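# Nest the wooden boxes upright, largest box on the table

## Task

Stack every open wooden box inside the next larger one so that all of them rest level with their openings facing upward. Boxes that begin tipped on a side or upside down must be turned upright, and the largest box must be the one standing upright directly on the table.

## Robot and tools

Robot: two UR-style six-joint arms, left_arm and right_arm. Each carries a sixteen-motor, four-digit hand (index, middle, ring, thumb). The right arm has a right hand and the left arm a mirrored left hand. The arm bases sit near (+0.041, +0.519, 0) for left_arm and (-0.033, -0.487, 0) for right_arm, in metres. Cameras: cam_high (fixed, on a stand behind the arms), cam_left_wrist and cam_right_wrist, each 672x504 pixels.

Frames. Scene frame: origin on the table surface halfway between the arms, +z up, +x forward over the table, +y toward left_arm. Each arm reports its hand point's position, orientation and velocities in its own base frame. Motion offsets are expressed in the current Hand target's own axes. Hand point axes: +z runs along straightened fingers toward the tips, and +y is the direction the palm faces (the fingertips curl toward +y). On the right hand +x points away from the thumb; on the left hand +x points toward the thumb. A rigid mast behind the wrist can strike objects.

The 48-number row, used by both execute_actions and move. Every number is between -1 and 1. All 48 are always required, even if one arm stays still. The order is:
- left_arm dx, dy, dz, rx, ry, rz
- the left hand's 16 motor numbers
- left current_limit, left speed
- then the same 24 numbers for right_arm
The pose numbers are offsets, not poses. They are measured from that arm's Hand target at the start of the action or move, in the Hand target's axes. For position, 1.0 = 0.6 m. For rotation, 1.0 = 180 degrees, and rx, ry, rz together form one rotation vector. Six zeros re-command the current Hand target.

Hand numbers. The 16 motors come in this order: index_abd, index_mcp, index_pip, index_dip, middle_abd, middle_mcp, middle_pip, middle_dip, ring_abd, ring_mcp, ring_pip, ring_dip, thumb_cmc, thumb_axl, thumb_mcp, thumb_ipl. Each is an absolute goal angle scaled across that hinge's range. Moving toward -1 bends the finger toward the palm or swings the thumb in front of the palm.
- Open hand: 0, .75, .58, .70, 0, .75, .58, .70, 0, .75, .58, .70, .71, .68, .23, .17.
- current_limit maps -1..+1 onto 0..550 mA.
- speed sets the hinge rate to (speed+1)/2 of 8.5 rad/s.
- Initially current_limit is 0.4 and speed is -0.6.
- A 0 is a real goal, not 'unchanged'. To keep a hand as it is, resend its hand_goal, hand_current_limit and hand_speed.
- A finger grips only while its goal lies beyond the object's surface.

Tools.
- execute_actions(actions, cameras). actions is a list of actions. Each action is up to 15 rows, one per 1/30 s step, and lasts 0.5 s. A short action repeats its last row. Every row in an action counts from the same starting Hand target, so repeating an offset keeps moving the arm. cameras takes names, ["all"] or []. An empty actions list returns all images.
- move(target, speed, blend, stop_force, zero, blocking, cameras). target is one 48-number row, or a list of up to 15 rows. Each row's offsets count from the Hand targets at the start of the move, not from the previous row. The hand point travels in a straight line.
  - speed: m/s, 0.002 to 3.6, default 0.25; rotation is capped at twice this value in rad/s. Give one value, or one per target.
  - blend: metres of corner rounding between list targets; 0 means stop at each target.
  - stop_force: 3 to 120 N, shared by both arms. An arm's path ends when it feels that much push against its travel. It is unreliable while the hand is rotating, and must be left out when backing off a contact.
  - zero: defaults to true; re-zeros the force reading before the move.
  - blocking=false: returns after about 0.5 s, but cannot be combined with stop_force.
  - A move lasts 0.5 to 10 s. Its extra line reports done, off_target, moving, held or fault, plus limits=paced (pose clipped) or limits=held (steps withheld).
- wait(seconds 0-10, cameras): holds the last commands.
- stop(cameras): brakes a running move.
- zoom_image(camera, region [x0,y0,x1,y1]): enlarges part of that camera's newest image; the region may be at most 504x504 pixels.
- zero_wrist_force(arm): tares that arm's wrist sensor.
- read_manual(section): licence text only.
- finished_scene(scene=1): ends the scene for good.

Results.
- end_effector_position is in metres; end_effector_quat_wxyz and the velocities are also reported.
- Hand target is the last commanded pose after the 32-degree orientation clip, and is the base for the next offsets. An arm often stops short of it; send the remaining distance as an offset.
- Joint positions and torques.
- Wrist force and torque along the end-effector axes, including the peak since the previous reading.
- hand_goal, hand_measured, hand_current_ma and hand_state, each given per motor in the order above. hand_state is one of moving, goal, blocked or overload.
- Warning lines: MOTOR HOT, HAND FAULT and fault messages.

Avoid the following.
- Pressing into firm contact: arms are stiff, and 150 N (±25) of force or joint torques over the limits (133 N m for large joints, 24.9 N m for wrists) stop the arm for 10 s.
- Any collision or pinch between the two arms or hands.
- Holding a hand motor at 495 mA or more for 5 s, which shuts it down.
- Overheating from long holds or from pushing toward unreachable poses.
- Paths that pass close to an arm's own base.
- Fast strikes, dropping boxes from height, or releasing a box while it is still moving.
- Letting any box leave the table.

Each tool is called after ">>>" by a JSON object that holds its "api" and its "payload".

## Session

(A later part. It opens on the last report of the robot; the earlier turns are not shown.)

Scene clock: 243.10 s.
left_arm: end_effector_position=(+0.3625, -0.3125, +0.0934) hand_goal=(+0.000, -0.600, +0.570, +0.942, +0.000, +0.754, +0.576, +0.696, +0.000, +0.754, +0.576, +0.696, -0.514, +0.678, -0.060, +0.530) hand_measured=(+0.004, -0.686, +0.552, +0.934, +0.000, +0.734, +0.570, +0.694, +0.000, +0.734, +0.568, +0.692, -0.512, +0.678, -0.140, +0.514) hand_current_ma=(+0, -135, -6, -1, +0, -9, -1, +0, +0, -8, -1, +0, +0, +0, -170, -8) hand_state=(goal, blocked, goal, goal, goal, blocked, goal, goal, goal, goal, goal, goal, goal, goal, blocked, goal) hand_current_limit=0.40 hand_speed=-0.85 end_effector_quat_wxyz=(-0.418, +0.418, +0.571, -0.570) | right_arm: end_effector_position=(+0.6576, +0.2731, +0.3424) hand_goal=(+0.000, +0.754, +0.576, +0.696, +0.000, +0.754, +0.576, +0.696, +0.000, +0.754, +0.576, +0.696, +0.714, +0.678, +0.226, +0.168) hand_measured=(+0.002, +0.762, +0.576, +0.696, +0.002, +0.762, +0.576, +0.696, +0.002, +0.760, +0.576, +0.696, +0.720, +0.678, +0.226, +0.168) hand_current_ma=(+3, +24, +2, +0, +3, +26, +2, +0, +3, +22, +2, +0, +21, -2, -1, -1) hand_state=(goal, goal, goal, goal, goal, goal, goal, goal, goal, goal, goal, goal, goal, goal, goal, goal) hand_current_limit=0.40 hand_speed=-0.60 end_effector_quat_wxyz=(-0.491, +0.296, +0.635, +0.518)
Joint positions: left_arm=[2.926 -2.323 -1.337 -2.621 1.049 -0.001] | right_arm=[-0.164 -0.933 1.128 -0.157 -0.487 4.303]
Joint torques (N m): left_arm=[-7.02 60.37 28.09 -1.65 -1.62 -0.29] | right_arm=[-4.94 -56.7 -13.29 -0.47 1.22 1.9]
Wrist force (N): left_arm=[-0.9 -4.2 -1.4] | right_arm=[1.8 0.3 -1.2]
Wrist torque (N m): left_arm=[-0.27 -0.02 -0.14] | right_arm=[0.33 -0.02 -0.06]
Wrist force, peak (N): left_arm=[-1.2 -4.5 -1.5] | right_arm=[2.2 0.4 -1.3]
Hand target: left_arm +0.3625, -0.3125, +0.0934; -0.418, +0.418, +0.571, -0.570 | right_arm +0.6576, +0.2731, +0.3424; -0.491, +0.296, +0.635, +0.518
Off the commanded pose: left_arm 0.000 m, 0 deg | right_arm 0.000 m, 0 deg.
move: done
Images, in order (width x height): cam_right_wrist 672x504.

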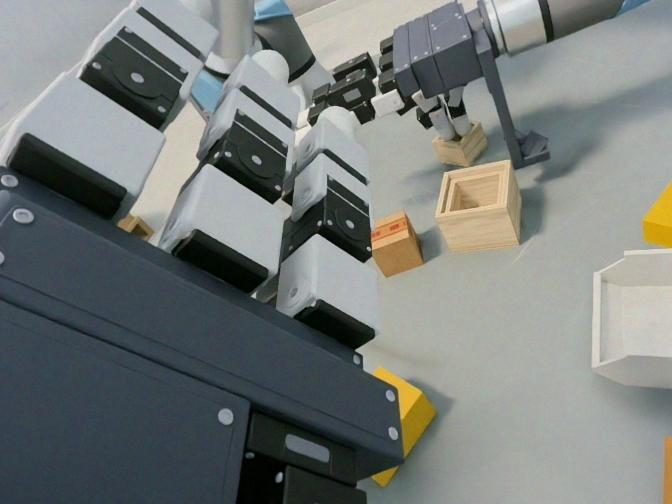

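>>> {"api": "move", "payload": {"target": [0,0,0,0,0,0,0,-0.714,0.569,0.942,0,0.754,0.576,0.696,0,0.754,0.576,0.696,-0.514,0.678,-0.162,0.53,0.4,-0.85,0,0,0,0,0,0,0,0.754,0.576,0.696,0,0.754,0.576,0.696,0,0.754,0.576,0.696,0.714,0.678,0.226,0.168,0.4,-0.6], "speed": 0.1}}

>>> {"api": "move", "payload": {"target": [0,0.0140,0,0,0,0,0,-0.714,0.569,0.942,0,0.754,0.576,0.696,0,0.754,0.576,0.696,-0.514,0.678,-0.162,0.53,0.4,-0.85,0,0,0,0,0,0,0,0.754,0.576,0.696,0,0.754,0.576,0.696,0,0.754,0.576,0.696,0.714,0.678,0.226,0.168,0.4,-0.6], "speed": 0.02, "stop_force": 5, "cameras": ["cam_right_wrist"]}}

>>> {"api": "zoom_image", "payload": {"camera": "cam_right_wrist", "region": [425, 85, 495, 170]}}

>>> {"api": "zoom_image", "payload": {"camera": "cam_right_wrist", "region": [430, 150, 530, 260]}}

Scene clock: 246.77 s.
left_arm: end_effector_position=(+0.3625, -0.3125, +0.0934) hand_goal=(+0.000, -0.714, +0.570, +0.942, +0.000, +0.754, +0.576, +0.696, +0.000, +0.754, +0.576, +0.696, -0.514, +0.678, -0.162, +0.530) hand_measured=(+0.004, -0.706, +0.568, +0.940, +0.000, +0.734, +0.570, +0.694, +0.000, +0.734, +0.568, +0.692, -0.512, +0.678, -0.156, +0.528) hand_current_ma=(+0, +2, +0, +0, +0, -9, -1, +0, +0, -8, -1, +0, +0, +0, +2, +0) hand_state=(goal, goal, goal, goal, goal, blocked, goal, goal, goal, goal, goal, goal, goal, goal, goal, goal) hand_current_limit=0.40 hand_speed=-0.85 end_effector_quat_wxyz=(-0.418, +0.418, +0.571, -0.570) | right_arm: end_effector_position=(+0.6576, +0.2731, +0.3424) hand_goal=(+0.000, +0.754, +0.576, +0.696, +0.000, +0.754, +0.576, +0.696, +0.000, +0.754, +0.576, +0.696, +0.714, +0.678, +0.226, +0.168) hand_measured=(+0.002, +0.762, +0.576, +0.696, +0.002, +0.762, +0.576, +0.696, +0.002, +0.760, +0.576, +0.696, +0.720, +0.678, +0.226, +0.168) hand_current_ma=(+3, +24, +2, +0, +3, +26, +2, +0, +3, +22, +2, +0, +21, -2, -1, -1) hand_state=(goal, goal, goal, goal, goal, goal, goal, goal, goal, goal, goal, goal, goal, goal, goal, goal) hand_current_limit=0.40 hand_speed=-0.60 end_effector_quat_wxyz=(-0.491, +0.296, +0.635, +0.518)
Joint positions: left_arm=[2.926 -2.323 -1.337 -2.621 1.049 -0.001] | right_arm=[-0.164 -0.933 1.128 -0.157 -0.487 4.303]
Joint torques (N m): left_arm=[-8.34 42.49 22.56 -1.02 -1.45 -0.88] | right_arm=[-4.87 -56.46 -13.09 -0.4 1.12 2.03]
Wrist force (N): left_arm=[-1.1 1.6 -1.8] | right_arm=[1.7 0.4 -1.3]
Wrist torque (N m): left_arm=[0.05 0.02 -0.04] | right_arm=[0.33 -0.01 -0.06]
Wrist force, peak (N): left_arm=[-1.0 -4.6 -1.5] | right_arm=[2.1 0.4 -1.3]
Hand target: left_arm +0.3625, -0.3125, +0.0934; -0.418, +0.418, +0.571, -0.570 | right_arm +0.6576, +0.2731, +0.3424; -0.491, +0.296, +0.635, +0.518
Off the commanded pose: left_arm 0.000 m, 0 deg | right_arm 0.000 m, 0 deg.
move: done

Scene clock: 247.90 s.
left_arm: end_effector_position=(+0.3626, -0.3125, +0.0924) hand_goal=(+0.000, -0.714, +0.570, +0.942, +0.000, +0.754, +0.576, +0.696, +0.000, +0.754, +0.576, +0.696, -0.514, +0.678, -0.162, +0.530) hand_measured=(+0.006, -0.708, +0.570, +0.942, +0.000, +0.734, +0.570, +0.694, +0.000, +0.734, +0.568, +0.692, -0.510, +0.678, -0.158, +0.532) hand_current_ma=(+0, +1, +0, +0, +0, -9, -1, +0, +0, -8, -1, +0, +0, +0, +1, +0) hand_state=(goal, goal, goal, goal, goal, blocked, goal, goal, goal, goal, goal, goal, goal, goal, goal, goal) hand_current_limit=0.40 hand_speed=-0.85 end_effector_quat_wxyz=(-0.418, +0.418, +0.571, -0.570) | right_arm: end_effector_position=(+0.6576, +0.2731, +0.3424) hand_goal=(+0.000, +0.754, +0.576, +0.696, +0.000, +0.754, +0.576, +0.696, +0.000, +0.754, +0.576, +0.696, +0.714, +0.678, +0.226, +0.168) hand_measured=(+0.002, +0.762, +0.576, +0.696, +0.002, +0.762, +0.576, +0.696, +0.002, +0.760, +0.576, +0.696, +0.720, +0.678, +0.226, +0.168) hand_current_ma=(+3, +24, +2, +0, +3, +26, +2, +0, +3, +22, +2, +0, +21, -2, -1, -1) hand_state=(goal, goal, goal, goal, goal, goal, goal, goal, goal, goal, goal, goal, goal, goal, goal, goal) hand_current_limit=0.40 hand_speed=-0.60 end_effector_quat_wxyz=(-0.491, +0.296, +0.635, +0.518)
Joint positions: left_arm=[2.926 -2.324 -1.338 -2.619 1.049 -0.001] | right_arm=[-0.164 -0.933 1.128 -0.157 -0.487 4.303]
Joint torques (N m): left_arm=[-8.3 63.86 29.19 -3.78 -1.56 -0.89] | right_arm=[-4.73 -57.03 -13.15 -0.36 1.11 2.04]
Wrist force (N): left_arm=[-0.7 1.1 -1.8] | right_arm=[1.7 0.6 -1.0]
Wrist torque (N m): left_arm=[0.03 -0.03 -0.03] | right_arm=[0.34 0.00 -0.06]
Wrist force, peak (N): left_arm=[-0.2 -4.7 -1.8] | right_arm=[2.1 0.4 -1.4]
Hand target: left_arm +0.3626, -0.3125, +0.0924; -0.418, +0.418, +0.571, -0.570 (not the last commanded pose) | right_arm +0.6576, +0.2731, +0.3424; -0.491, +0.296, +0.635, +0.518
Off the commanded pose: left_arm 0.007 m, 0 deg | right_arm 0.000 m, 0 deg.
move: contact (left_arm)
Images, in order (width x height): cam_right_wrist 672x504.

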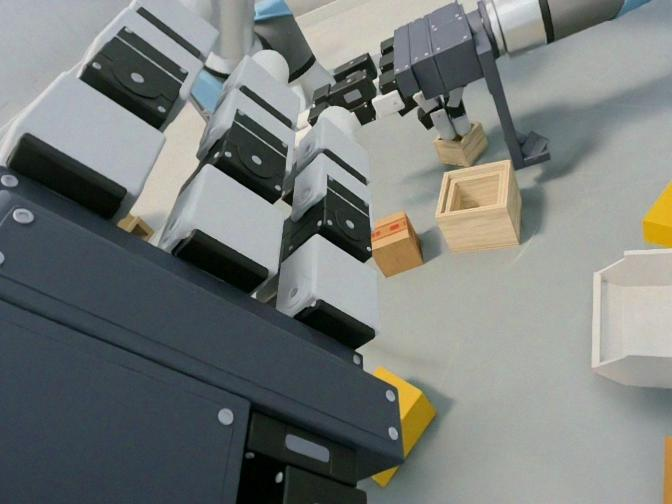

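Scaled by 5.929.

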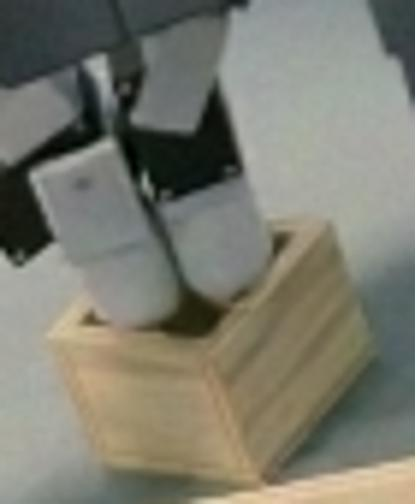

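Scaled by 4.582.

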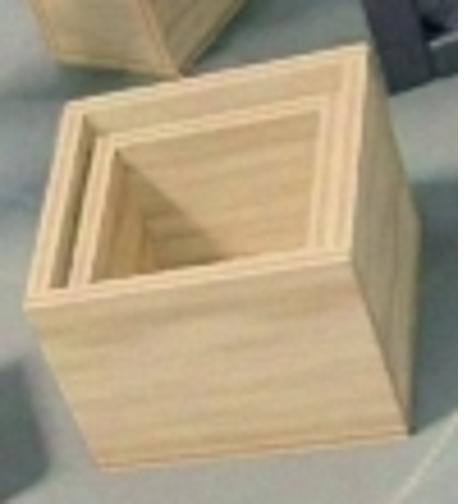

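>>> {"api": "move", "payload": {"target": [[0.0025,-0.003,0,0,0,0,0,-0.714,0.569,0.942,0,0.754,0.576,0.696,0,0.754,0.576,0.696,-0.514,0.678,-0.162,0.53,0.4,-0.85,0,0,0,0,0,0,0,0.754,0.576,0.696,0,0.754,0.576,0.696,0,0.754,0.576,0.696,0.714,0.678,0.226,0.168,0.4,-0.6],[0.0025,0.0123,0,0,0,0,0,-0.714,0.569,0.942,0,0.754,0.576,0.696,0,0.754,0.576,0.696,-0.514,0.678,-0.162,0.53,0.4,-0.85,0,0,0,0,0,0,0,0.754,0.576,0.696,0,0.754,0.576,0.696,0,0.754,0.576,0.696,0.714,0.678,0.226,0.168,0.4,-0.6]], "speed": 0.02, "stop_force": 5, "cameras": ["cam_right_wrist"]}}

>>> {"api": "zoom_image", "payload": {"camera": "cam_right_wrist", "region": [425, 85, 495, 170]}}

Scene clock: 252.97 s.
left_arm: end_effector_position=(+0.3622, -0.3111, +0.0850) hand_goal=(+0.000, -0.714, +0.570, +0.942, +0.000, +0.754, +0.576, +0.696, +0.000, +0.754, +0.576, +0.696, -0.514, +0.678, -0.162, +0.530) hand_measured=(+0.002, -0.708, +0.570, +0.942, +0.000, +0.734, +0.570, +0.694, +0.000, +0.734, +0.568, +0.692, -0.512, +0.678, -0.158, +0.532) hand_current_ma=(+0, +1, +0, +0, +0, -9, -1, +0, +0, -8, -1, +0, +0, +0, +1, +0) hand_state=(goal, goal, goal, goal, goal, blocked, goal, goal, goal, goal, goal, goal, goal, goal, goal, goal) hand_current_limit=0.40 hand_speed=-0.85 end_effector_quat_wxyz=(-0.418, +0.418, +0.571, -0.570) | right_arm: end_effector_position=(+0.6576, +0.2731, +0.3424) hand_goal=(+0.000, +0.754, +0.576, +0.696, +0.000, +0.754, +0.576, +0.696, +0.000, +0.754, +0.576, +0.696, +0.714, +0.678, +0.226, +0.168) hand_measured=(+0.002, +0.762, +0.576, +0.696, +0.002, +0.762, +0.576, +0.696, +0.002, +0.760, +0.576, +0.696, +0.720, +0.678, +0.226, +0.168) hand_current_ma=(+3, +24, +2, +0, +3, +26, +2, +0, +3, +22, +2, +0, +21, -2, -1, -1) hand_state=(goal, goal, goal, goal, goal, goal, goal, goal, goal, goal, goal, goal, goal, goal, goal, goal) hand_current_limit=0.40 hand_speed=-0.60 end_effector_quat_wxyz=(-0.491, +0.296, +0.635, +0.518)
Joint positions: left_arm=[2.929 -2.331 -1.347 -2.603 1.051 -0.001] | right_arm=[-0.164 -0.933 1.128 -0.157 -0.487 4.303]
Joint torques (N m): left_arm=[8.3 39.51 4.6 0.77 1.37 -0.08] | right_arm=[-4.85 -56.3 -13.23 -0.35 1.14 1.98]
Wrist force (N): left_arm=[-0.7 1.7 -2.2] | right_arm=[1.9 0.3 -1.1]
Wrist torque (N m): left_arm=[0.09 -0.04 -0.02] | right_arm=[0.31 -0.02 -0.06]
Wrist force, peak (N): left_arm=[-1.2 1.7 -2.3] | right_arm=[2.1 0.6 -1.4]
Hand target: left_arm +0.3622, -0.3111, +0.0850; -0.418, +0.418, +0.571, -0.570 | right_arm +0.6576, +0.2731, +0.3424; -0.491, +0.296, +0.635, +0.518
Off the commanded pose: left_arm 0.000 m, 0 deg | right_arm 0.000 m, 0 deg.
move: done
Images, in order (width x height): cam_right_wrist 672x504.

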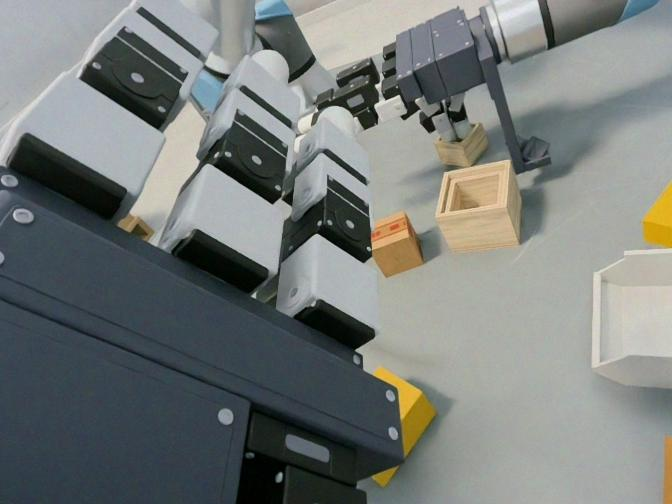

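Scaled by 5.929.

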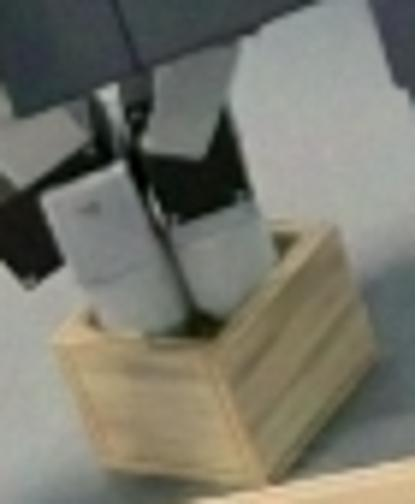

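>>> {"api": "move", "payload": {"target": [0,0.0133,0,0,0,0,0,-0.714,0.569,0.942,0,0.754,0.576,0.696,0,0.754,0.576,0.696,-0.514,0.678,-0.162,0.53,0.4,-0.85,0,0,0,0,0,0,0,0.754,0.576,0.696,0,0.754,0.576,0.696,0,0.754,0.576,0.696,0.714,0.678,0.226,0.168,0.4,-0.6], "speed": 0.03, "stop_force": 4}}

>>> {"api": "move", "payload": {"target": [0,0,0,0,0,0,0,-0.5,0.569,0.942,0,0.754,0.576,0.696,0,0.754,0.576,0.696,-0.514,0.678,0.03,0.53,0.4,-0.85,0,0,0,0,0,0,0,0.754,0.576,0.696,0,0.754,0.576,0.696,0,0.754,0.576,0.696,0.714,0.678,0.226,0.168,0.4,-0.6], "speed": 0.1, "cameras": ["cam_right_wrist"]}}

>>> {"api": "zoom_image", "payload": {"camera": "cam_right_wrist", "region": [425, 85, 495, 170]}}

Scene clock: 255.17 s.
left_arm: end_effector_position=(+0.3622, -0.3111, +0.0770) hand_goal=(+0.000, -0.714, +0.570, +0.942, +0.000, +0.754, +0.576, +0.696, +0.000, +0.754, +0.576, +0.696, -0.514, +0.678, -0.162, +0.530) hand_measured=(+0.002, -0.708, +0.570, +0.942, +0.000, +0.734, +0.570, +0.694, +0.000, +0.734, +0.568, +0.692, -0.512, +0.678, -0.158, +0.532) hand_current_ma=(+0, +1, +0, +0, +0, -9, -1, +0, +0, -8, -1, +0, +0, +0, +1, +0) hand_state=(goal, goal, goal, goal, goal, blocked, goal, goal, goal, goal, goal, goal, goal, goal, goal, goal) hand_current_limit=0.40 hand_speed=-0.85 end_effector_quat_wxyz=(-0.418, +0.418, +0.571, -0.570) | right_arm: end_effector_position=(+0.6576, +0.2731, +0.3424) hand_goal=(+0.000, +0.754, +0.576, +0.696, +0.000, +0.754, +0.576, +0.696, +0.000, +0.754, +0.576, +0.696, +0.714, +0.678, +0.226, +0.168) hand_measured=(+0.002, +0.762, +0.576, +0.696, +0.002, +0.762, +0.576, +0.696, +0.002, +0.760, +0.576, +0.696, +0.720, +0.678, +0.226, +0.168) hand_current_ma=(+3, +24, +2, +0, +3, +26, +2, +0, +3, +22, +2, +0, +21, -2, -1, -1) hand_state=(goal, goal, goal, goal, goal, goal, goal, goal, goal, goal, goal, goal, goal, goal, goal, goal) hand_current_limit=0.40 hand_speed=-0.60 end_effector_quat_wxyz=(-0.491, +0.296, +0.635, +0.518)
Joint positions: left_arm=[2.929 -2.341 -1.352 -2.588 1.051 -0.001] | right_arm=[-0.164 -0.933 1.128 -0.157 -0.487 4.303]
Joint torques (N m): left_arm=[7.55 39.6 4.26 0.6 1.24 1.03] | right_arm=[-3.92 -56.11 -13.86 -0.38 1.17 1.85]
Wrist force (N): left_arm=[-1.0 1.7 -1.9] | right_arm=[2.1 0.3 -1.1]
Wrist torque (N m): left_arm=[0.09 -0.01 -0.05] | right_arm=[0.31 -0.05 -0.04]
Wrist force, peak (N): left_arm=[-1.2 1.8 -2.4] | right_arm=[2.0 0.5 -1.4]
Hand target: left_arm +0.3622, -0.3111, +0.0770; -0.418, +0.418, +0.571, -0.570 | right_arm +0.6576, +0.2731, +0.3424; -0.491, +0.296, +0.635, +0.518
Off the commanded pose: left_arm 0.000 m, 0 deg | right_arm 0.000 m, 0 deg.
move: done

Scene clock: 255.83 s.
left_arm: end_effector_position=(+0.3622, -0.3111, +0.0770) hand_goal=(+0.000, -0.500, +0.570, +0.942, +0.000, +0.754, +0.576, +0.696, +0.000, +0.754, +0.576, +0.696, -0.514, +0.678, +0.030, +0.530) hand_measured=(-0.006, -0.690, +0.526, +0.924, +0.000, +0.734, +0.570, +0.694, +0.000, +0.734, +0.568, +0.692, -0.502, +0.682, -0.084, +0.504) hand_current_ma=(-1, -385, -33, -7, +0, -9, -1, +0, +0, -8, -1, +0, +3, +0, -338, -23) hand_state=(goal, blocked, blocked, goal, goal, blocked, goal, goal, goal, goal, goal, goal, goal, goal, blocked, blocked) hand_current_limit=0.40 hand_speed=-0.85 end_effector_quat_wxyz=(-0.418, +0.418, +0.571, -0.570) | right_arm: end_effector_position=(+0.6576, +0.2731, +0.3424) hand_goal=(+0.000, +0.754, +0.576, +0.696, +0.000, +0.754, +0.576, +0.696, +0.000, +0.754, +0.576, +0.696, +0.714, +0.678, +0.226, +0.168) hand_measured=(+0.002, +0.762, +0.576, +0.696, +0.002, +0.762, +0.576, +0.696, +0.002, +0.760, +0.576, +0.696, +0.720, +0.678, +0.226, +0.168) hand_current_ma=(+3, +24, +2, +0, +3, +26, +2, +0, +3, +22, +2, +0, +21, -2, -1, -1) hand_state=(goal, goal, goal, goal, goal, goal, goal, goal, goal, goal, goal, goal, goal, goal, goal, goal) hand_current_limit=0.40 hand_speed=-0.60 end_effector_quat_wxyz=(-0.491, +0.296, +0.635, +0.518)
Joint positions: left_arm=[2.929 -2.341 -1.352 -2.588 1.051 -0.001] | right_arm=[-0.164 -0.933 1.128 -0.157 -0.487 4.303]
Joint torques (N m): left_arm=[7.39 39.17 3.97 0.5 1.17 1.19] | right_arm=[-4.21 -56.49 -13.74 -0.23 0.86 1.86]
Wrist force (N): left_arm=[-0.9 -0.2 -1.5] | right_arm=[2.0 0.4 -1.3]
Wrist torque (N m): left_arm=[-0.06 -0.03 -0.07] | right_arm=[0.34 -0.03 -0.04]
Wrist force, peak (N): left_arm=[-1.1 1.6 -2.1] | right_arm=[2.1 0.4 -1.0]
Hand target: left_arm +0.3622, -0.3111, +0.0770; -0.418, +0.418, +0.571, -0.570 | right_arm +0.6576, +0.2731, +0.3424; -0.491, +0.296, +0.635, +0.518
Off the commanded pose: left_arm 0.000 m, 0 deg | right_arm 0.000 m, 0 deg.
move: done
Images, in order (width x height): cam_right_wrist 672x504.

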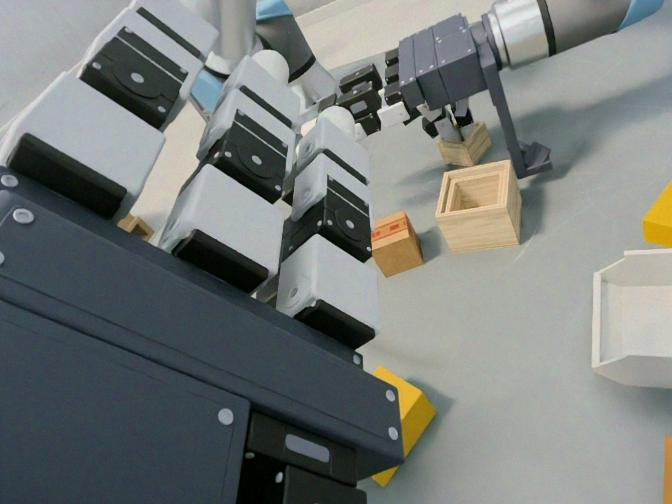

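Scaled by 5.929.

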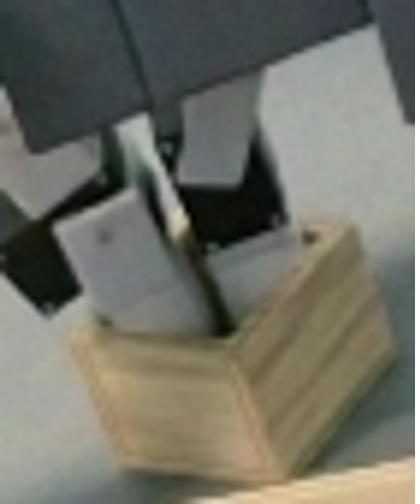

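>>> {"api": "move", "payload": {"target": [0,-0.05,0,0,0,0,0,-0.5,0.569,0.942,0,0.754,0.576,0.696,0,0.754,0.576,0.696,-0.514,0.678,0.03,0.53,0.4,-0.85,0,0,0,0,0,0,0,0.754,0.576,0.696,0,0.754,0.576,0.696,0,0.754,0.576,0.696,0.714,0.678,0.226,0.168,0.4,-0.6], "speed": 0.06, "cameras": ["cam_right_wrist"]}}

>>> {"api": "zoom_image", "payload": {"camera": "cam_right_wrist", "region": [425, 65, 495, 150]}}

Scene clock: 257.60 s.
left_arm: end_effector_position=(+0.3621, -0.3111, +0.1070) hand_goal=(+0.000, -0.500, +0.570, +0.942, +0.000, +0.754, +0.576, +0.696, +0.000, +0.754, +0.576, +0.696, -0.514, +0.678, +0.030, +0.530) hand_measured=(-0.006, -0.690, +0.524, +0.920, +0.000, +0.734, +0.570, +0.694, +0.000, +0.734, +0.568, +0.692, -0.502, +0.682, -0.080, +0.500) hand_current_ma=(-1, -385, -38, -9, +0, -9, -1, +0, +0, -8, -1, +0, +3, +0, -313, -27) hand_state=(goal, blocked, blocked, blocked, goal, blocked, goal, goal, goal, goal, goal, goal, goal, goal, blocked, blocked) hand_current_limit=0.40 hand_speed=-0.85 end_effector_quat_wxyz=(-0.418, +0.418, +0.571, -0.570) | right_arm: end_effector_position=(+0.6576, +0.2731, +0.3424) hand_goal=(+0.000, +0.754, +0.576, +0.696, +0.000, +0.754, +0.576, +0.696, +0.000, +0.754, +0.576, +0.696, +0.714, +0.678, +0.226, +0.168) hand_measured=(+0.002, +0.762, +0.576, +0.696, +0.002, +0.762, +0.576, +0.696, +0.002, +0.760, +0.576, +0.696, +0.720, +0.678, +0.226, +0.168) hand_current_ma=(+3, +24, +2, +0, +3, +26, +2, +0, +3, +22, +2, +0, +21, -2, -1, -1) hand_state=(goal, goal, goal, goal, goal, goal, goal, goal, goal, goal, goal, goal, goal, goal, goal, goal) hand_current_limit=0.40 hand_speed=-0.60 end_effector_quat_wxyz=(-0.491, +0.296, +0.635, +0.518)
Joint positions: left_arm=[2.929 -2.305 -1.331 -2.646 1.051 -0.001] | right_arm=[-0.164 -0.933 1.128 -0.157 -0.487 4.303]
Joint torques (N m): left_arm=[-4.7 63.89 29.22 -3.87 -1.22 -0.2] | right_arm=[-4.05 -56.33 -13.31 -0.35 1.18 1.76]
Wrist force (N): left_arm=[-1.1 1.7 -2.2] | right_arm=[1.7 0.4 -1.1]
Wrist torque (N m): left_arm=[0.08 -0.01 -0.02] | right_arm=[0.32 -0.01 -0.06]
Wrist force, peak (N): left_arm=[-1.0 2.6 -2.1] | right_arm=[2.1 0.5 -1.3]
Hand target: left_arm +0.3621, -0.3111, +0.1070; -0.418, +0.418, +0.571, -0.570 | right_arm +0.6576, +0.2731, +0.3424; -0.491, +0.296, +0.635, +0.518
Off the commanded pose: left_arm 0.000 m, 0 deg | right_arm 0.000 m, 0 deg.
move: done
Images, in order (width x height): cam_right_wrist 672x504.

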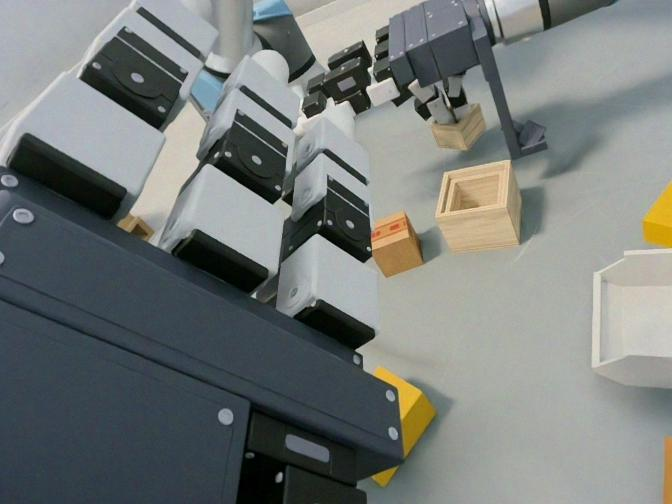

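Scaled by 5.929.

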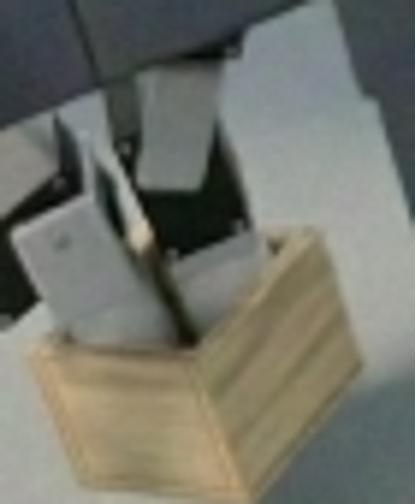

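>>> {"api": "move", "payload": {"target": [[0,-0.13,0,0,0,0,0,-0.5,0.569,0.942,0,0.754,0.576,0.696,0,0.754,0.576,0.696,-0.514,0.678,0.03,0.53,0.4,-0.85,0,0,0,0,0,0,0,0.754,0.576,0.696,0,0.754,0.576,0.696,0,0.754,0.576,0.696,0.714,0.678,0.226,0.168,0.4,-0.6],[-0.3107,-0.13,-0.0443,0,-0.1711,0,0,-0.5,0.569,0.942,0,0.754,0.576,0.696,0,0.754,0.576,0.696,-0.514,0.678,0.03,0.53,0.4,-0.85,0,0,0,0,0,0,0,0.754,0.576,0.696,0,0.754,0.576,0.696,0,0.754,0.576,0.696,0.714,0.678,0.226,0.168,0.4,-0.6]], "speed": 0.12, "blend": [0.03,0], "cameras": ["cam_high","cam_right_wrist"]}}

>>> {"api": "zoom_image", "payload": {"camera": "cam_right_wrist", "region": [420, 80, 540, 260]}}

>>> {"api": "zoom_image", "payload": {"camera": "cam_high", "region": [320, 120, 420, 240]}}

Scene clock: 271.30 s.
left_arm: end_effector_position=(+0.4435, -0.4808, +0.1850) hand_goal=(+0.000, -0.500, +0.570, +0.942, +0.000, +0.754, +0.576, +0.696, +0.000, +0.754, +0.576, +0.696, -0.514, +0.678, +0.030, +0.530) hand_measured=(-0.006, -0.690, +0.524, +0.920, +0.000, +0.734, +0.570, +0.694, +0.000, +0.734, +0.568, +0.692, -0.502, +0.682, -0.080, +0.500) hand_current_ma=(-1, -385, -38, -9, +0, -9, -1, +0, +0, -8, -1, +0, +3, +0, -313, -27) hand_state=(goal, blocked, blocked, blocked, goal, blocked, goal, goal, goal, goal, goal, goal, goal, goal, blocked, blocked) hand_current_limit=0.40 hand_speed=-0.85 end_effector_quat_wxyz=(-0.251, +0.252, +0.661, -0.660) | right_arm: end_effector_position=(+0.6576, +0.2731, +0.3424) hand_goal=(+0.000, +0.754, +0.576, +0.696, +0.000, +0.754, +0.576, +0.696, +0.000, +0.754, +0.576, +0.696, +0.714, +0.678, +0.226, +0.168) hand_measured=(+0.002, +0.762, +0.576, +0.696, +0.002, +0.762, +0.576, +0.696, +0.002, +0.760, +0.576, +0.696, +0.720, +0.678, +0.226, +0.168) hand_current_ma=(+3, +24, +2, +0, +3, +26, +2, +0, +3, +22, +2, +0, +21, -2, -1, -1) hand_state=(goal, goal, goal, goal, goal, goal, goal, goal, goal, goal, goal, goal, goal, goal, goal, goal) hand_current_limit=0.40 hand_speed=-0.60 end_effector_quat_wxyz=(-0.491, +0.296, +0.635, +0.518)
Joint positions: left_arm=[2.848 -2.353 -1.031 -2.896 0.434 -0.003] | right_arm=[-0.164 -0.933 1.128 -0.157 -0.487 4.303]
Joint torques (N m): left_arm=[-9.62 43.5 31.93 -3.18 -1.57 1.27] | right_arm=[-3.76 -55.96 -13.61 -0.14 0.89 1.74]
Wrist force (N): left_arm=[-1.1 2.4 -2.1] | right_arm=[1.7 0.4 -0.9]
Wrist torque (N m): left_arm=[0.17 0.04 0.07] | right_arm=[0.31 -0.01 -0.06]
Wrist force, peak (N): left_arm=[-1.3 2.9 -2.3] | right_arm=[2.1 0.5 -1.4]
Hand target: left_arm +0.4436, -0.4809, +0.1850; -0.251, +0.252, +0.661, -0.660 | right_arm +0.6576, +0.2731, +0.3424; -0.491, +0.296, +0.635, +0.518
Off the commanded pose: left_arm 0.000 m, 0 deg | right_arm 0.000 m, 0 deg.
move: done
Images, in order (width x height): cam_high 672x504, cam_right_wrist 672x504.

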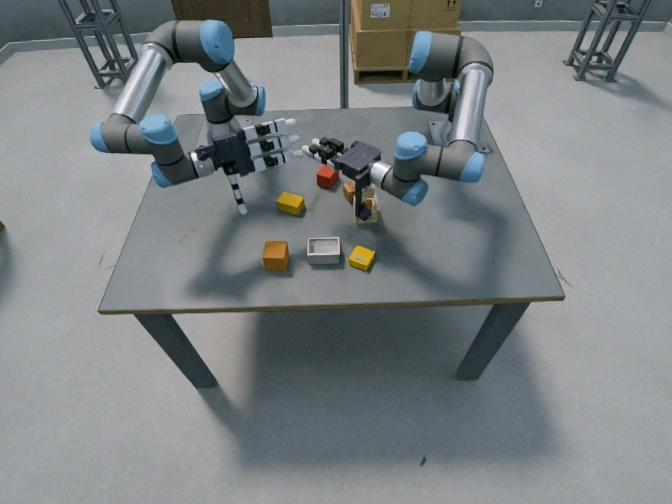

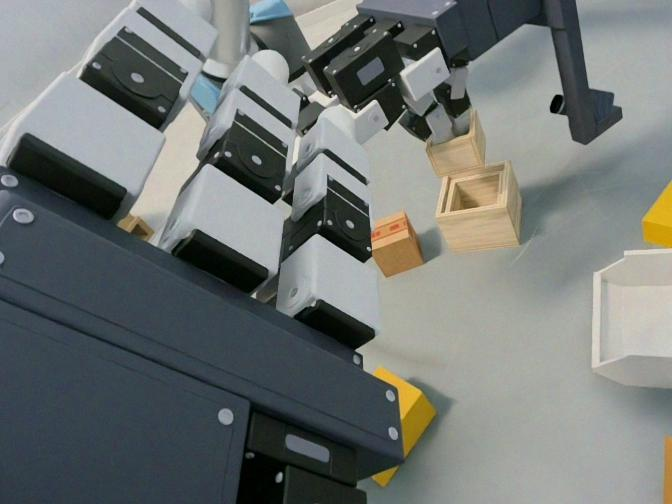

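Scaled by 2.800.

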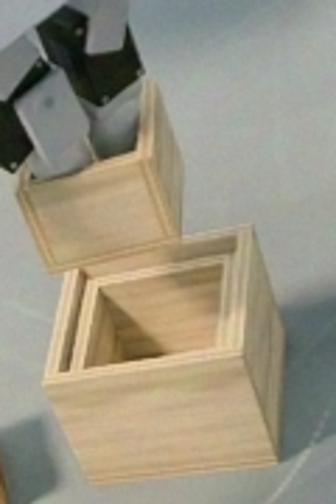

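Scaled by 4.200.

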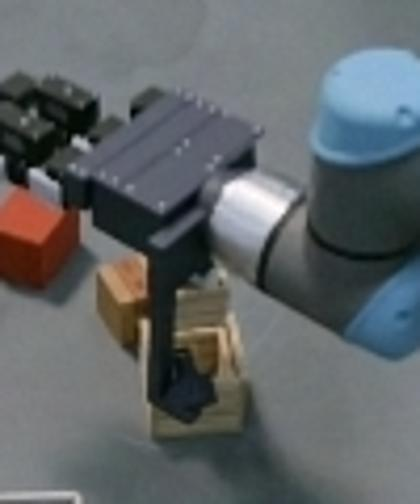

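>>> {"api": "zoom_image", "payload": {"camera": "cam_right_wrist", "region": [420, 100, 490, 180]}}

>>> {"api": "zoom_image", "payload": {"camera": "cam_right_wrist", "region": [430, 155, 525, 255]}}

Scaled by 6.300.

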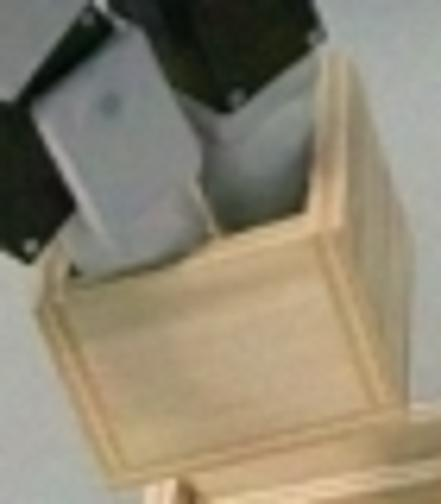

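Scaled by 5.040.

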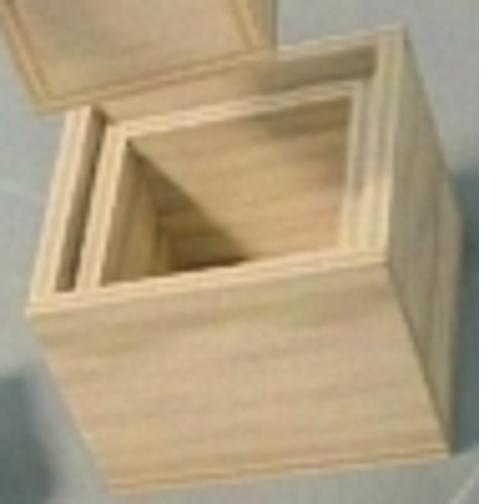

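>>> {"api": "move", "payload": {"target": [0.0043,0.0533,0.0069,0,0.0306,0,0,-0.5,0.569,0.942,0,0.754,0.576,0.696,0,0.754,0.576,0.696,-0.514,0.678,0.03,0.53,0.4,-0.85,0,0,0,0,0,0,0,0.754,0.576,0.696,0,0.754,0.576,0.696,0,0.754,0.576,0.696,0.714,0.678,0.226,0.168,0.4,-0.6], "speed": 0.06, "cameras": ["cam_high","cam_right_wrist"]}}

>>> {"api": "zoom_image", "payload": {"camera": "cam_right_wrist", "region": [420, 120, 520, 240]}}

>>> {"api": "zoom_image", "payload": {"camera": "cam_high", "region": [330, 160, 400, 240]}}

Scene clock: 280.10 s.
left_arm: end_effector_position=(+0.4389, -0.4822, +0.1531) hand_goal=(+0.000, -0.500, +0.570, +0.942, +0.000, +0.754, +0.576, +0.696, +0.000, +0.754, +0.576, +0.696, -0.514, +0.678, +0.030, +0.530) hand_measured=(-0.006, -0.690, +0.524, +0.920, +0.000, +0.734, +0.570, +0.694, +0.000, +0.734, +0.568, +0.692, -0.502, +0.682, -0.080, +0.500) hand_current_ma=(-1, -385, -38, -9, +0, -9, -1, +0, +0, -8, -1, +0, +3, +0, -313, -27) hand_state=(goal, blocked, blocked, blocked, goal, blocked, goal, goal, goal, goal, goal, goal, goal, goal, blocked, blocked) hand_current_limit=0.40 hand_speed=-0.85 end_effector_quat_wxyz=(-0.282, +0.283, +0.649, -0.648) | right_arm: end_effector_position=(+0.6576, +0.2731, +0.3424) hand_goal=(+0.000, +0.754, +0.576, +0.696, +0.000, +0.754, +0.576, +0.696, +0.000, +0.754, +0.576, +0.696, +0.714, +0.678, +0.226, +0.168) hand_measured=(+0.002, +0.762, +0.576, +0.696, +0.002, +0.762, +0.576, +0.696, +0.002, +0.760, +0.576, +0.696, +0.720, +0.678, +0.226, +0.168) hand_current_ma=(+3, +24, +2, +0, +3, +26, +2, +0, +3, +22, +2, +0, +21, -2, -1, -1) hand_state=(goal, goal, goal, goal, goal, goal, goal, goal, goal, goal, goal, goal, goal, goal, goal, goal) hand_current_limit=0.40 hand_speed=-0.60 end_effector_quat_wxyz=(-0.491, +0.296, +0.635, +0.518)
Joint positions: left_arm=[2.827 -2.422 -0.989 -2.869 0.508 -0.003] | right_arm=[-0.164 -0.933 1.128 -0.157 -0.487 4.303]
Joint torques (N m): left_arm=[-8.58 46.44 30.89 1.39 1.23 1.46] | right_arm=[-3.7 -55.85 -13.7 -0.16 0.8 1.69]
Wrist force (N): left_arm=[-1.3 2.2 -1.7] | right_arm=[1.8 0.5 -0.8]
Wrist torque (N m): left_arm=[0.09 0.06 0.02] | right_arm=[0.31 -0.01 -0.06]
Wrist force, peak (N): left_arm=[-1.3 2.6 -2.1] | right_arm=[2.1 0.4 -1.2]
Hand target: left_arm +0.4389, -0.4822, +0.1530; -0.282, +0.283, +0.649, -0.648 | right_arm +0.6576, +0.2731, +0.3424; -0.491, +0.296, +0.635, +0.518
Off the commanded pose: left_arm 0.000 m, 0 deg | right_arm 0.000 m, 0 deg.
move: done
Images, in order (width x height): cam_high 672x504, cam_right_wrist 672x504.

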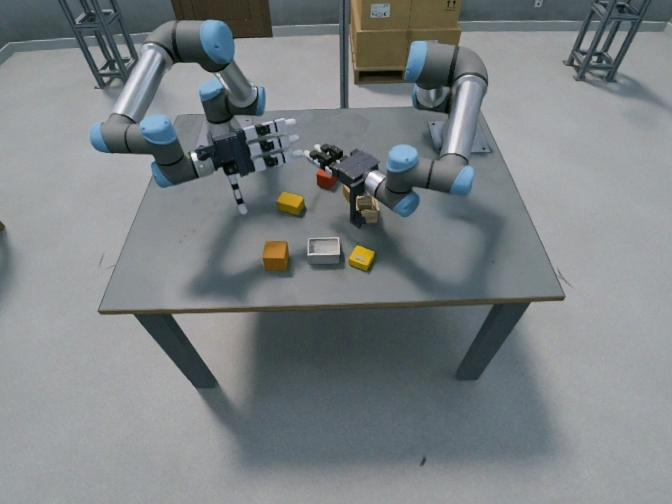

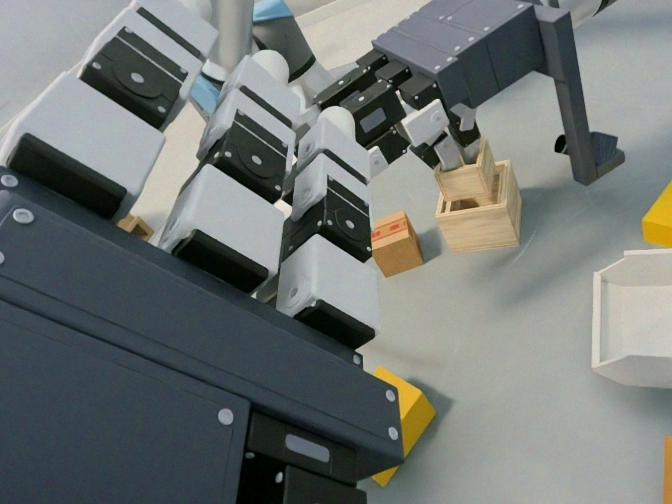

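Scaled by 4.200.

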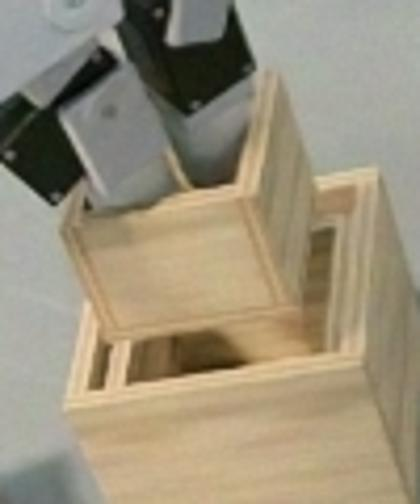

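Scaled by 6.300.

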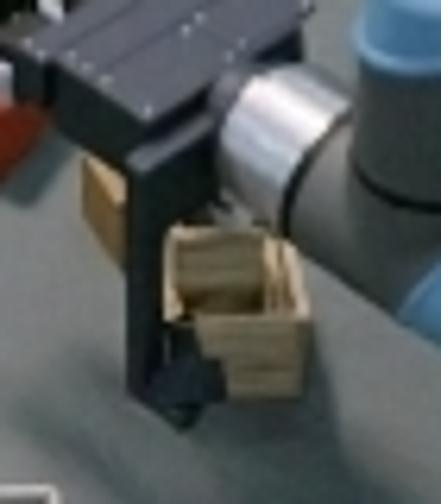

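>>> {"api": "zoom_image", "payload": {"camera": "cam_right_wrist", "region": [430, 130, 500, 205]}}

>>> {"api": "zoom_image", "payload": {"camera": "cam_right_wrist", "region": [430, 155, 525, 255]}}

Scaled by 6.720.

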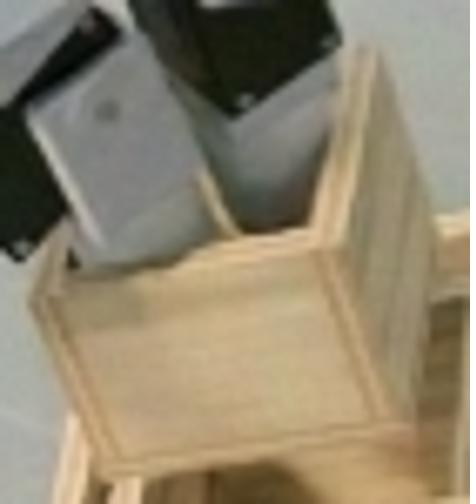

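Scaled by 5.040.

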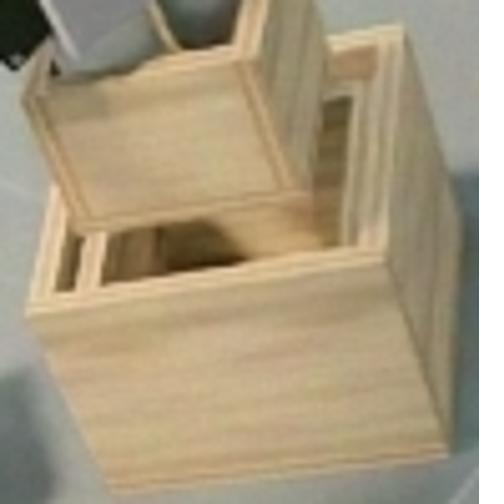

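>>> {"api": "move", "payload": {"target": [-0.0007,0.1133,-0.0007,0,0,0,0,-0.5,0.569,0.942,0,0.754,0.576,0.696,0,0.754,0.576,0.696,-0.514,0.678,0.03,0.53,0.4,-0.85,0,0,0,0,0,0,0,0.754,0.576,0.696,0,0.754,0.576,0.696,0,0.754,0.576,0.696,0.714,0.678,0.226,0.168,0.4,-0.6], "speed": 0.03, "stop_force": 3.5, "cameras": ["cam_high","cam_right_wrist"]}}

>>> {"api": "zoom_image", "payload": {"camera": "cam_right_wrist", "region": [430, 140, 525, 255]}}

Scene clock: 287.87 s.
left_arm: end_effector_position=(+0.4390, -0.4823, +0.1379) hand_goal=(+0.000, -0.500, +0.570, +0.942, +0.000, +0.754, +0.576, +0.696, +0.000, +0.754, +0.576, +0.696, -0.514, +0.678, +0.030, +0.530) hand_measured=(-0.002, -0.690, +0.520, +0.920, +0.000, +0.734, +0.570, +0.694, +0.000, +0.734, +0.568, +0.692, -0.502, +0.682, -0.078, +0.500) hand_current_ma=(+0, -385, -43, -9, +0, -9, -1, +0, +0, -8, -1, +0, +3, +0, -302, -29) hand_state=(goal, blocked, blocked, blocked, goal, blocked, goal, goal, goal, goal, goal, goal, goal, goal, blocked, blocked) hand_current_limit=0.40 hand_speed=-0.85 end_effector_quat_wxyz=(-0.283, +0.283, +0.649, -0.648) | right_arm: end_effector_position=(+0.6576, +0.2731, +0.3424) hand_goal=(+0.000, +0.754, +0.576, +0.696, +0.000, +0.754, +0.576, +0.696, +0.000, +0.754, +0.576, +0.696, +0.714, +0.678, +0.226, +0.168) hand_measured=(+0.002, +0.762, +0.576, +0.696, +0.002, +0.762, +0.576, +0.696, +0.002, +0.760, +0.576, +0.696, +0.720, +0.678, +0.226, +0.168) hand_current_ma=(+3, +24, +2, +0, +3, +26, +2, +0, +3, +22, +2, +0, +21, -2, -1, -1) hand_state=(goal, goal, goal, goal, goal, goal, goal, goal, goal, goal, goal, goal, goal, goal, goal, goal) hand_current_limit=0.40 hand_speed=-0.60 end_effector_quat_wxyz=(-0.491, +0.296, +0.635, +0.518)
Joint positions: left_arm=[2.827 -2.435 -1.006 -2.839 0.509 -0.002] | right_arm=[-0.164 -0.933 1.128 -0.157 -0.487 4.303]
Joint torques (N m): left_arm=[0.93 70.99 32.49 -3.09 -0.32 1] | right_arm=[-3.4 -56.78 -13.44 0.08 0.8 1.8]
Wrist force (N): left_arm=[-1.2 2.4 -1.8] | right_arm=[2.1 0.3 -1.0]
Wrist torque (N m): left_arm=[0.13 0.05 -0.02] | right_arm=[0.29 -0.05 -0.03]
Wrist force, peak (N): left_arm=[-1.2 2.5 -2.2] | right_arm=[2.1 0.5 -1.2]
Hand target: left_arm +0.4390, -0.4823, +0.1379; -0.283, +0.283, +0.649, -0.648 (not the last commanded pose) | right_arm +0.6576, +0.2731, +0.3424; -0.491, +0.296, +0.635, +0.518
Off the commanded pose: left_arm 0.053 m, 0 deg | right_arm 0.000 m, 0 deg.
move: contact (left_arm)
Images, in order (width x height): cam_high 672x504, cam_right_wrist 672x504.

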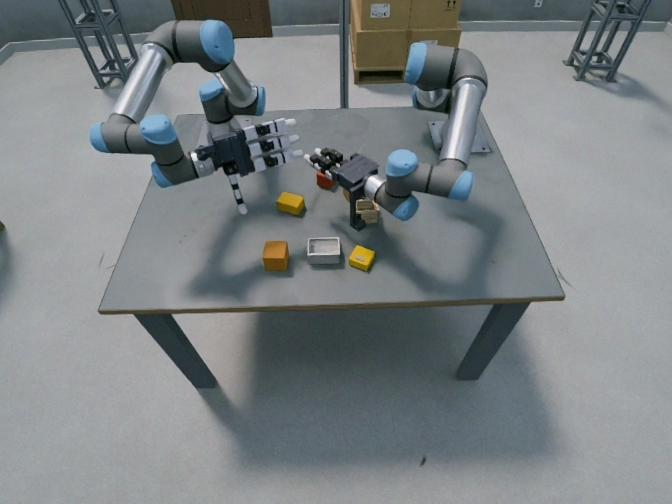

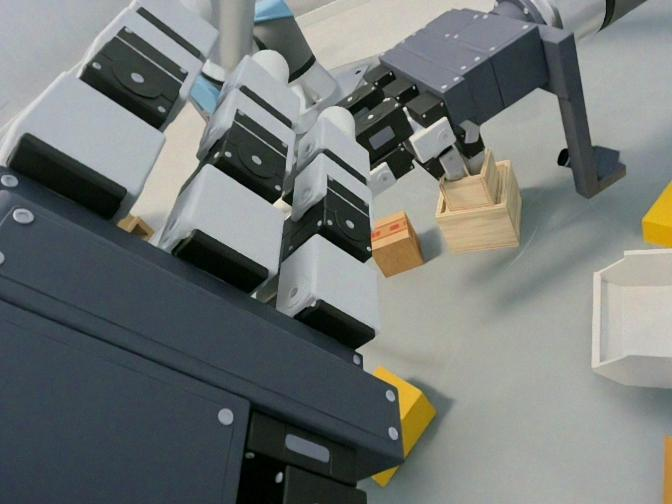

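Scaled by 4.383.

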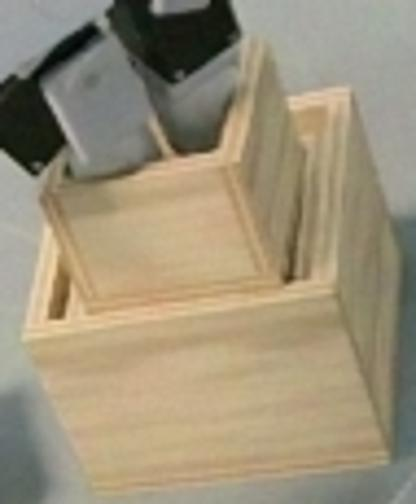

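>>> {"api": "zoom_image", "payload": {"camera": "cam_right_wrist", "region": [432, 175, 487, 220]}}

>>> {"api": "zoom_image", "payload": {"camera": "cam_right_wrist", "region": [470, 155, 525, 215]}}

>>> {"api": "zoom_image", "payload": {"camera": "cam_high", "region": [345, 185, 390, 230]}}

Scaled by 9.164.

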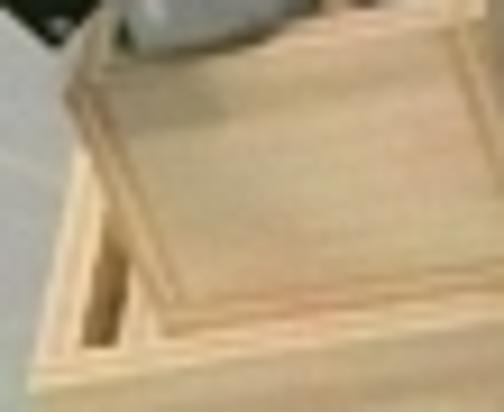

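Scaled by 8.400.

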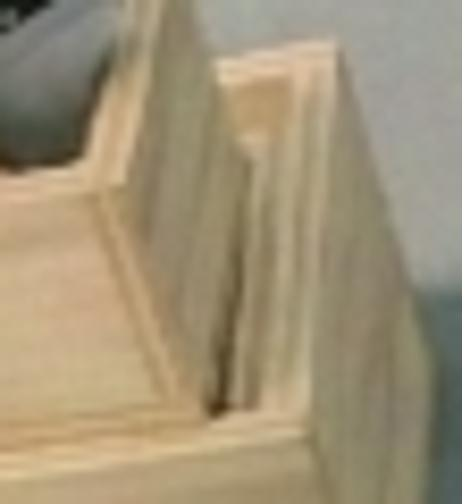

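Scaled by 11.200.

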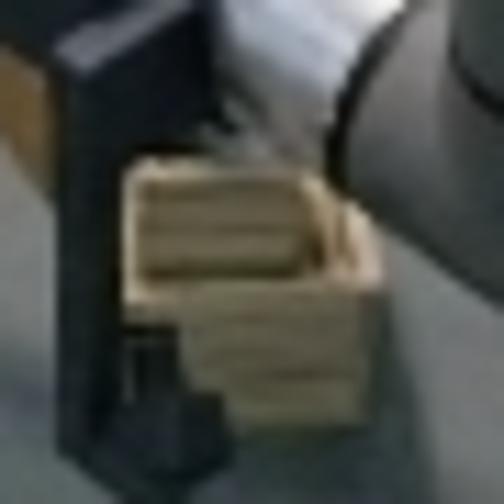

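>>> {"api": "move", "payload": {"target": [[-0.0015,-0.005,-0.002,0,0,0,0,-0.5,0.569,0.942,0,0.754,0.576,0.696,0,0.754,0.576,0.696,-0.514,0.678,0.03,0.53,0.4,-0.85,0,0,0,0,0,0,0,0.754,0.576,0.696,0,0.754,0.576,0.696,0,0.754,0.576,0.696,0.714,0.678,0.226,0.168,0.4,-0.6],[-0.0015,0.0882,-0.002,0,0,0,0,-0.5,0.569,0.942,0,0.754,0.576,0.696,0,0.754,0.576,0.696,-0.514,0.678,0.03,0.53,0.4,-0.85,0,0,0,0,0,0,0,0.754,0.576,0.696,0,0.754,0.576,0.696,0,0.754,0.576,0.696,0.714,0.678,0.226,0.168,0.4,-0.6]], "speed": 0.03, "stop_force": 3.5, "cameras": ["cam_right_wrist"]}}

>>> {"api": "zoom_image", "payload": {"camera": "cam_right_wrist", "region": [430, 140, 525, 255]}}

>>> {"api": "zoom_image", "payload": {"camera": "cam_right_wrist", "region": [470, 155, 525, 215]}}

>>> {"api": "zoom_image", "payload": {"camera": "cam_right_wrist", "region": [432, 175, 487, 220]}}

Scene clock: 293.63 s.
left_arm: end_effector_position=(+0.4405, -0.4821, +0.1371) hand_goal=(+0.000, -0.500, +0.570, +0.942, +0.000, +0.754, +0.576, +0.696, +0.000, +0.754, +0.576, +0.696, -0.514, +0.678, +0.030, +0.530) hand_measured=(+0.000, -0.690, +0.514, +0.920, +0.000, +0.734, +0.570, +0.694, +0.000, +0.734, +0.568, +0.692, -0.504, +0.682, -0.074, +0.500) hand_current_ma=(+0, -385, -52, -10, +0, -9, -1, +0, +0, -8, -1, +0, +2, +0, -286, -30) hand_state=(goal, blocked, blocked, blocked, goal, blocked, goal, goal, goal, goal, goal, goal, goal, goal, blocked, blocked) hand_current_limit=0.40 hand_speed=-0.85 end_effector_quat_wxyz=(-0.282, +0.283, +0.649, -0.648) | right_arm: end_effector_position=(+0.6576, +0.2731, +0.3424) hand_goal=(+0.000, +0.754, +0.576, +0.696, +0.000, +0.754, +0.576, +0.696, +0.000, +0.754, +0.576, +0.696, +0.714, +0.678, +0.226, +0.168) hand_measured=(+0.002, +0.762, +0.576, +0.696, +0.002, +0.762, +0.576, +0.696, +0.002, +0.760, +0.576, +0.696, +0.720, +0.678, +0.226, +0.168) hand_current_ma=(+3, +24, +2, +0, +3, +26, +2, +0, +3, +22, +2, +0, +21, -2, -1, -1) hand_state=(goal, goal, goal, goal, goal, goal, goal, goal, goal, goal, goal, goal, goal, goal, goal, goal) hand_current_limit=0.40 hand_speed=-0.60 end_effector_quat_wxyz=(-0.491, +0.296, +0.635, +0.518)
Joint positions: left_arm=[2.828 -2.439 -1.001 -2.84 0.509 -0.002] | right_arm=[-0.164 -0.933 1.128 -0.157 -0.487 4.303]
Joint torques (N m): left_arm=[-4.65 71.04 32.44 -3.26 -1.54 0.73] | right_arm=[-2.59 -56.11 -13.6 0.1 0.76 1.7]
Wrist force (N): left_arm=[-1.0 2.4 -1.8] | right_arm=[1.9 0.3 -1.0]
Wrist torque (N m): left_arm=[0.13 0.02 0.00] | right_arm=[0.31 -0.03 -0.05]
Wrist force, peak (N): left_arm=[0.2 -4.0 -2.5] | right_arm=[2.1 0.8 -1.1]
Hand target: left_arm +0.4405, -0.4821, +0.1371; -0.282, +0.283, +0.649, -0.648 (not the last commanded pose) | right_arm +0.6576, +0.2731, +0.3424; -0.491, +0.296, +0.635, +0.518
Off the commanded pose: left_arm 0.052 m, 0 deg | right_arm 0.000 m, 0 deg.
move: contact (left_arm); path passed 1 of 2 targets
Images, in order (width x height): cam_right_wrist 672x504.

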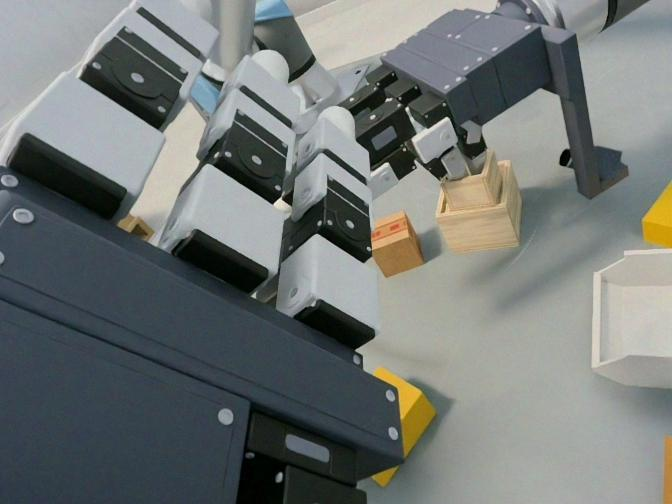

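Scaled by 4.383.

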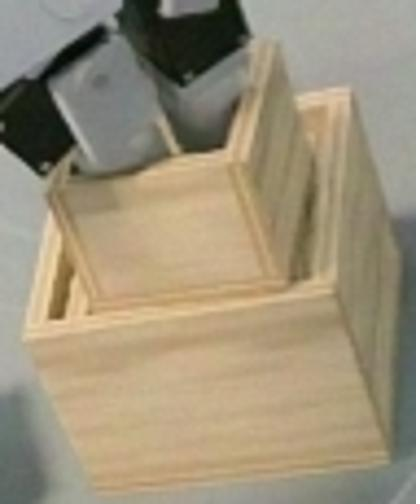

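Scaled by 8.400.

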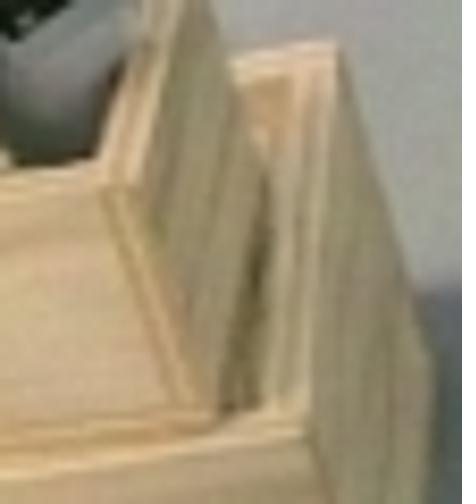

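Scaled by 9.164.

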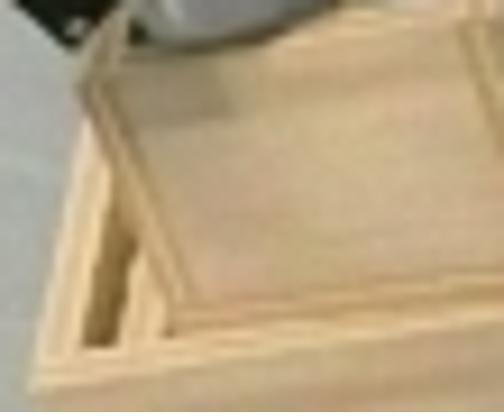

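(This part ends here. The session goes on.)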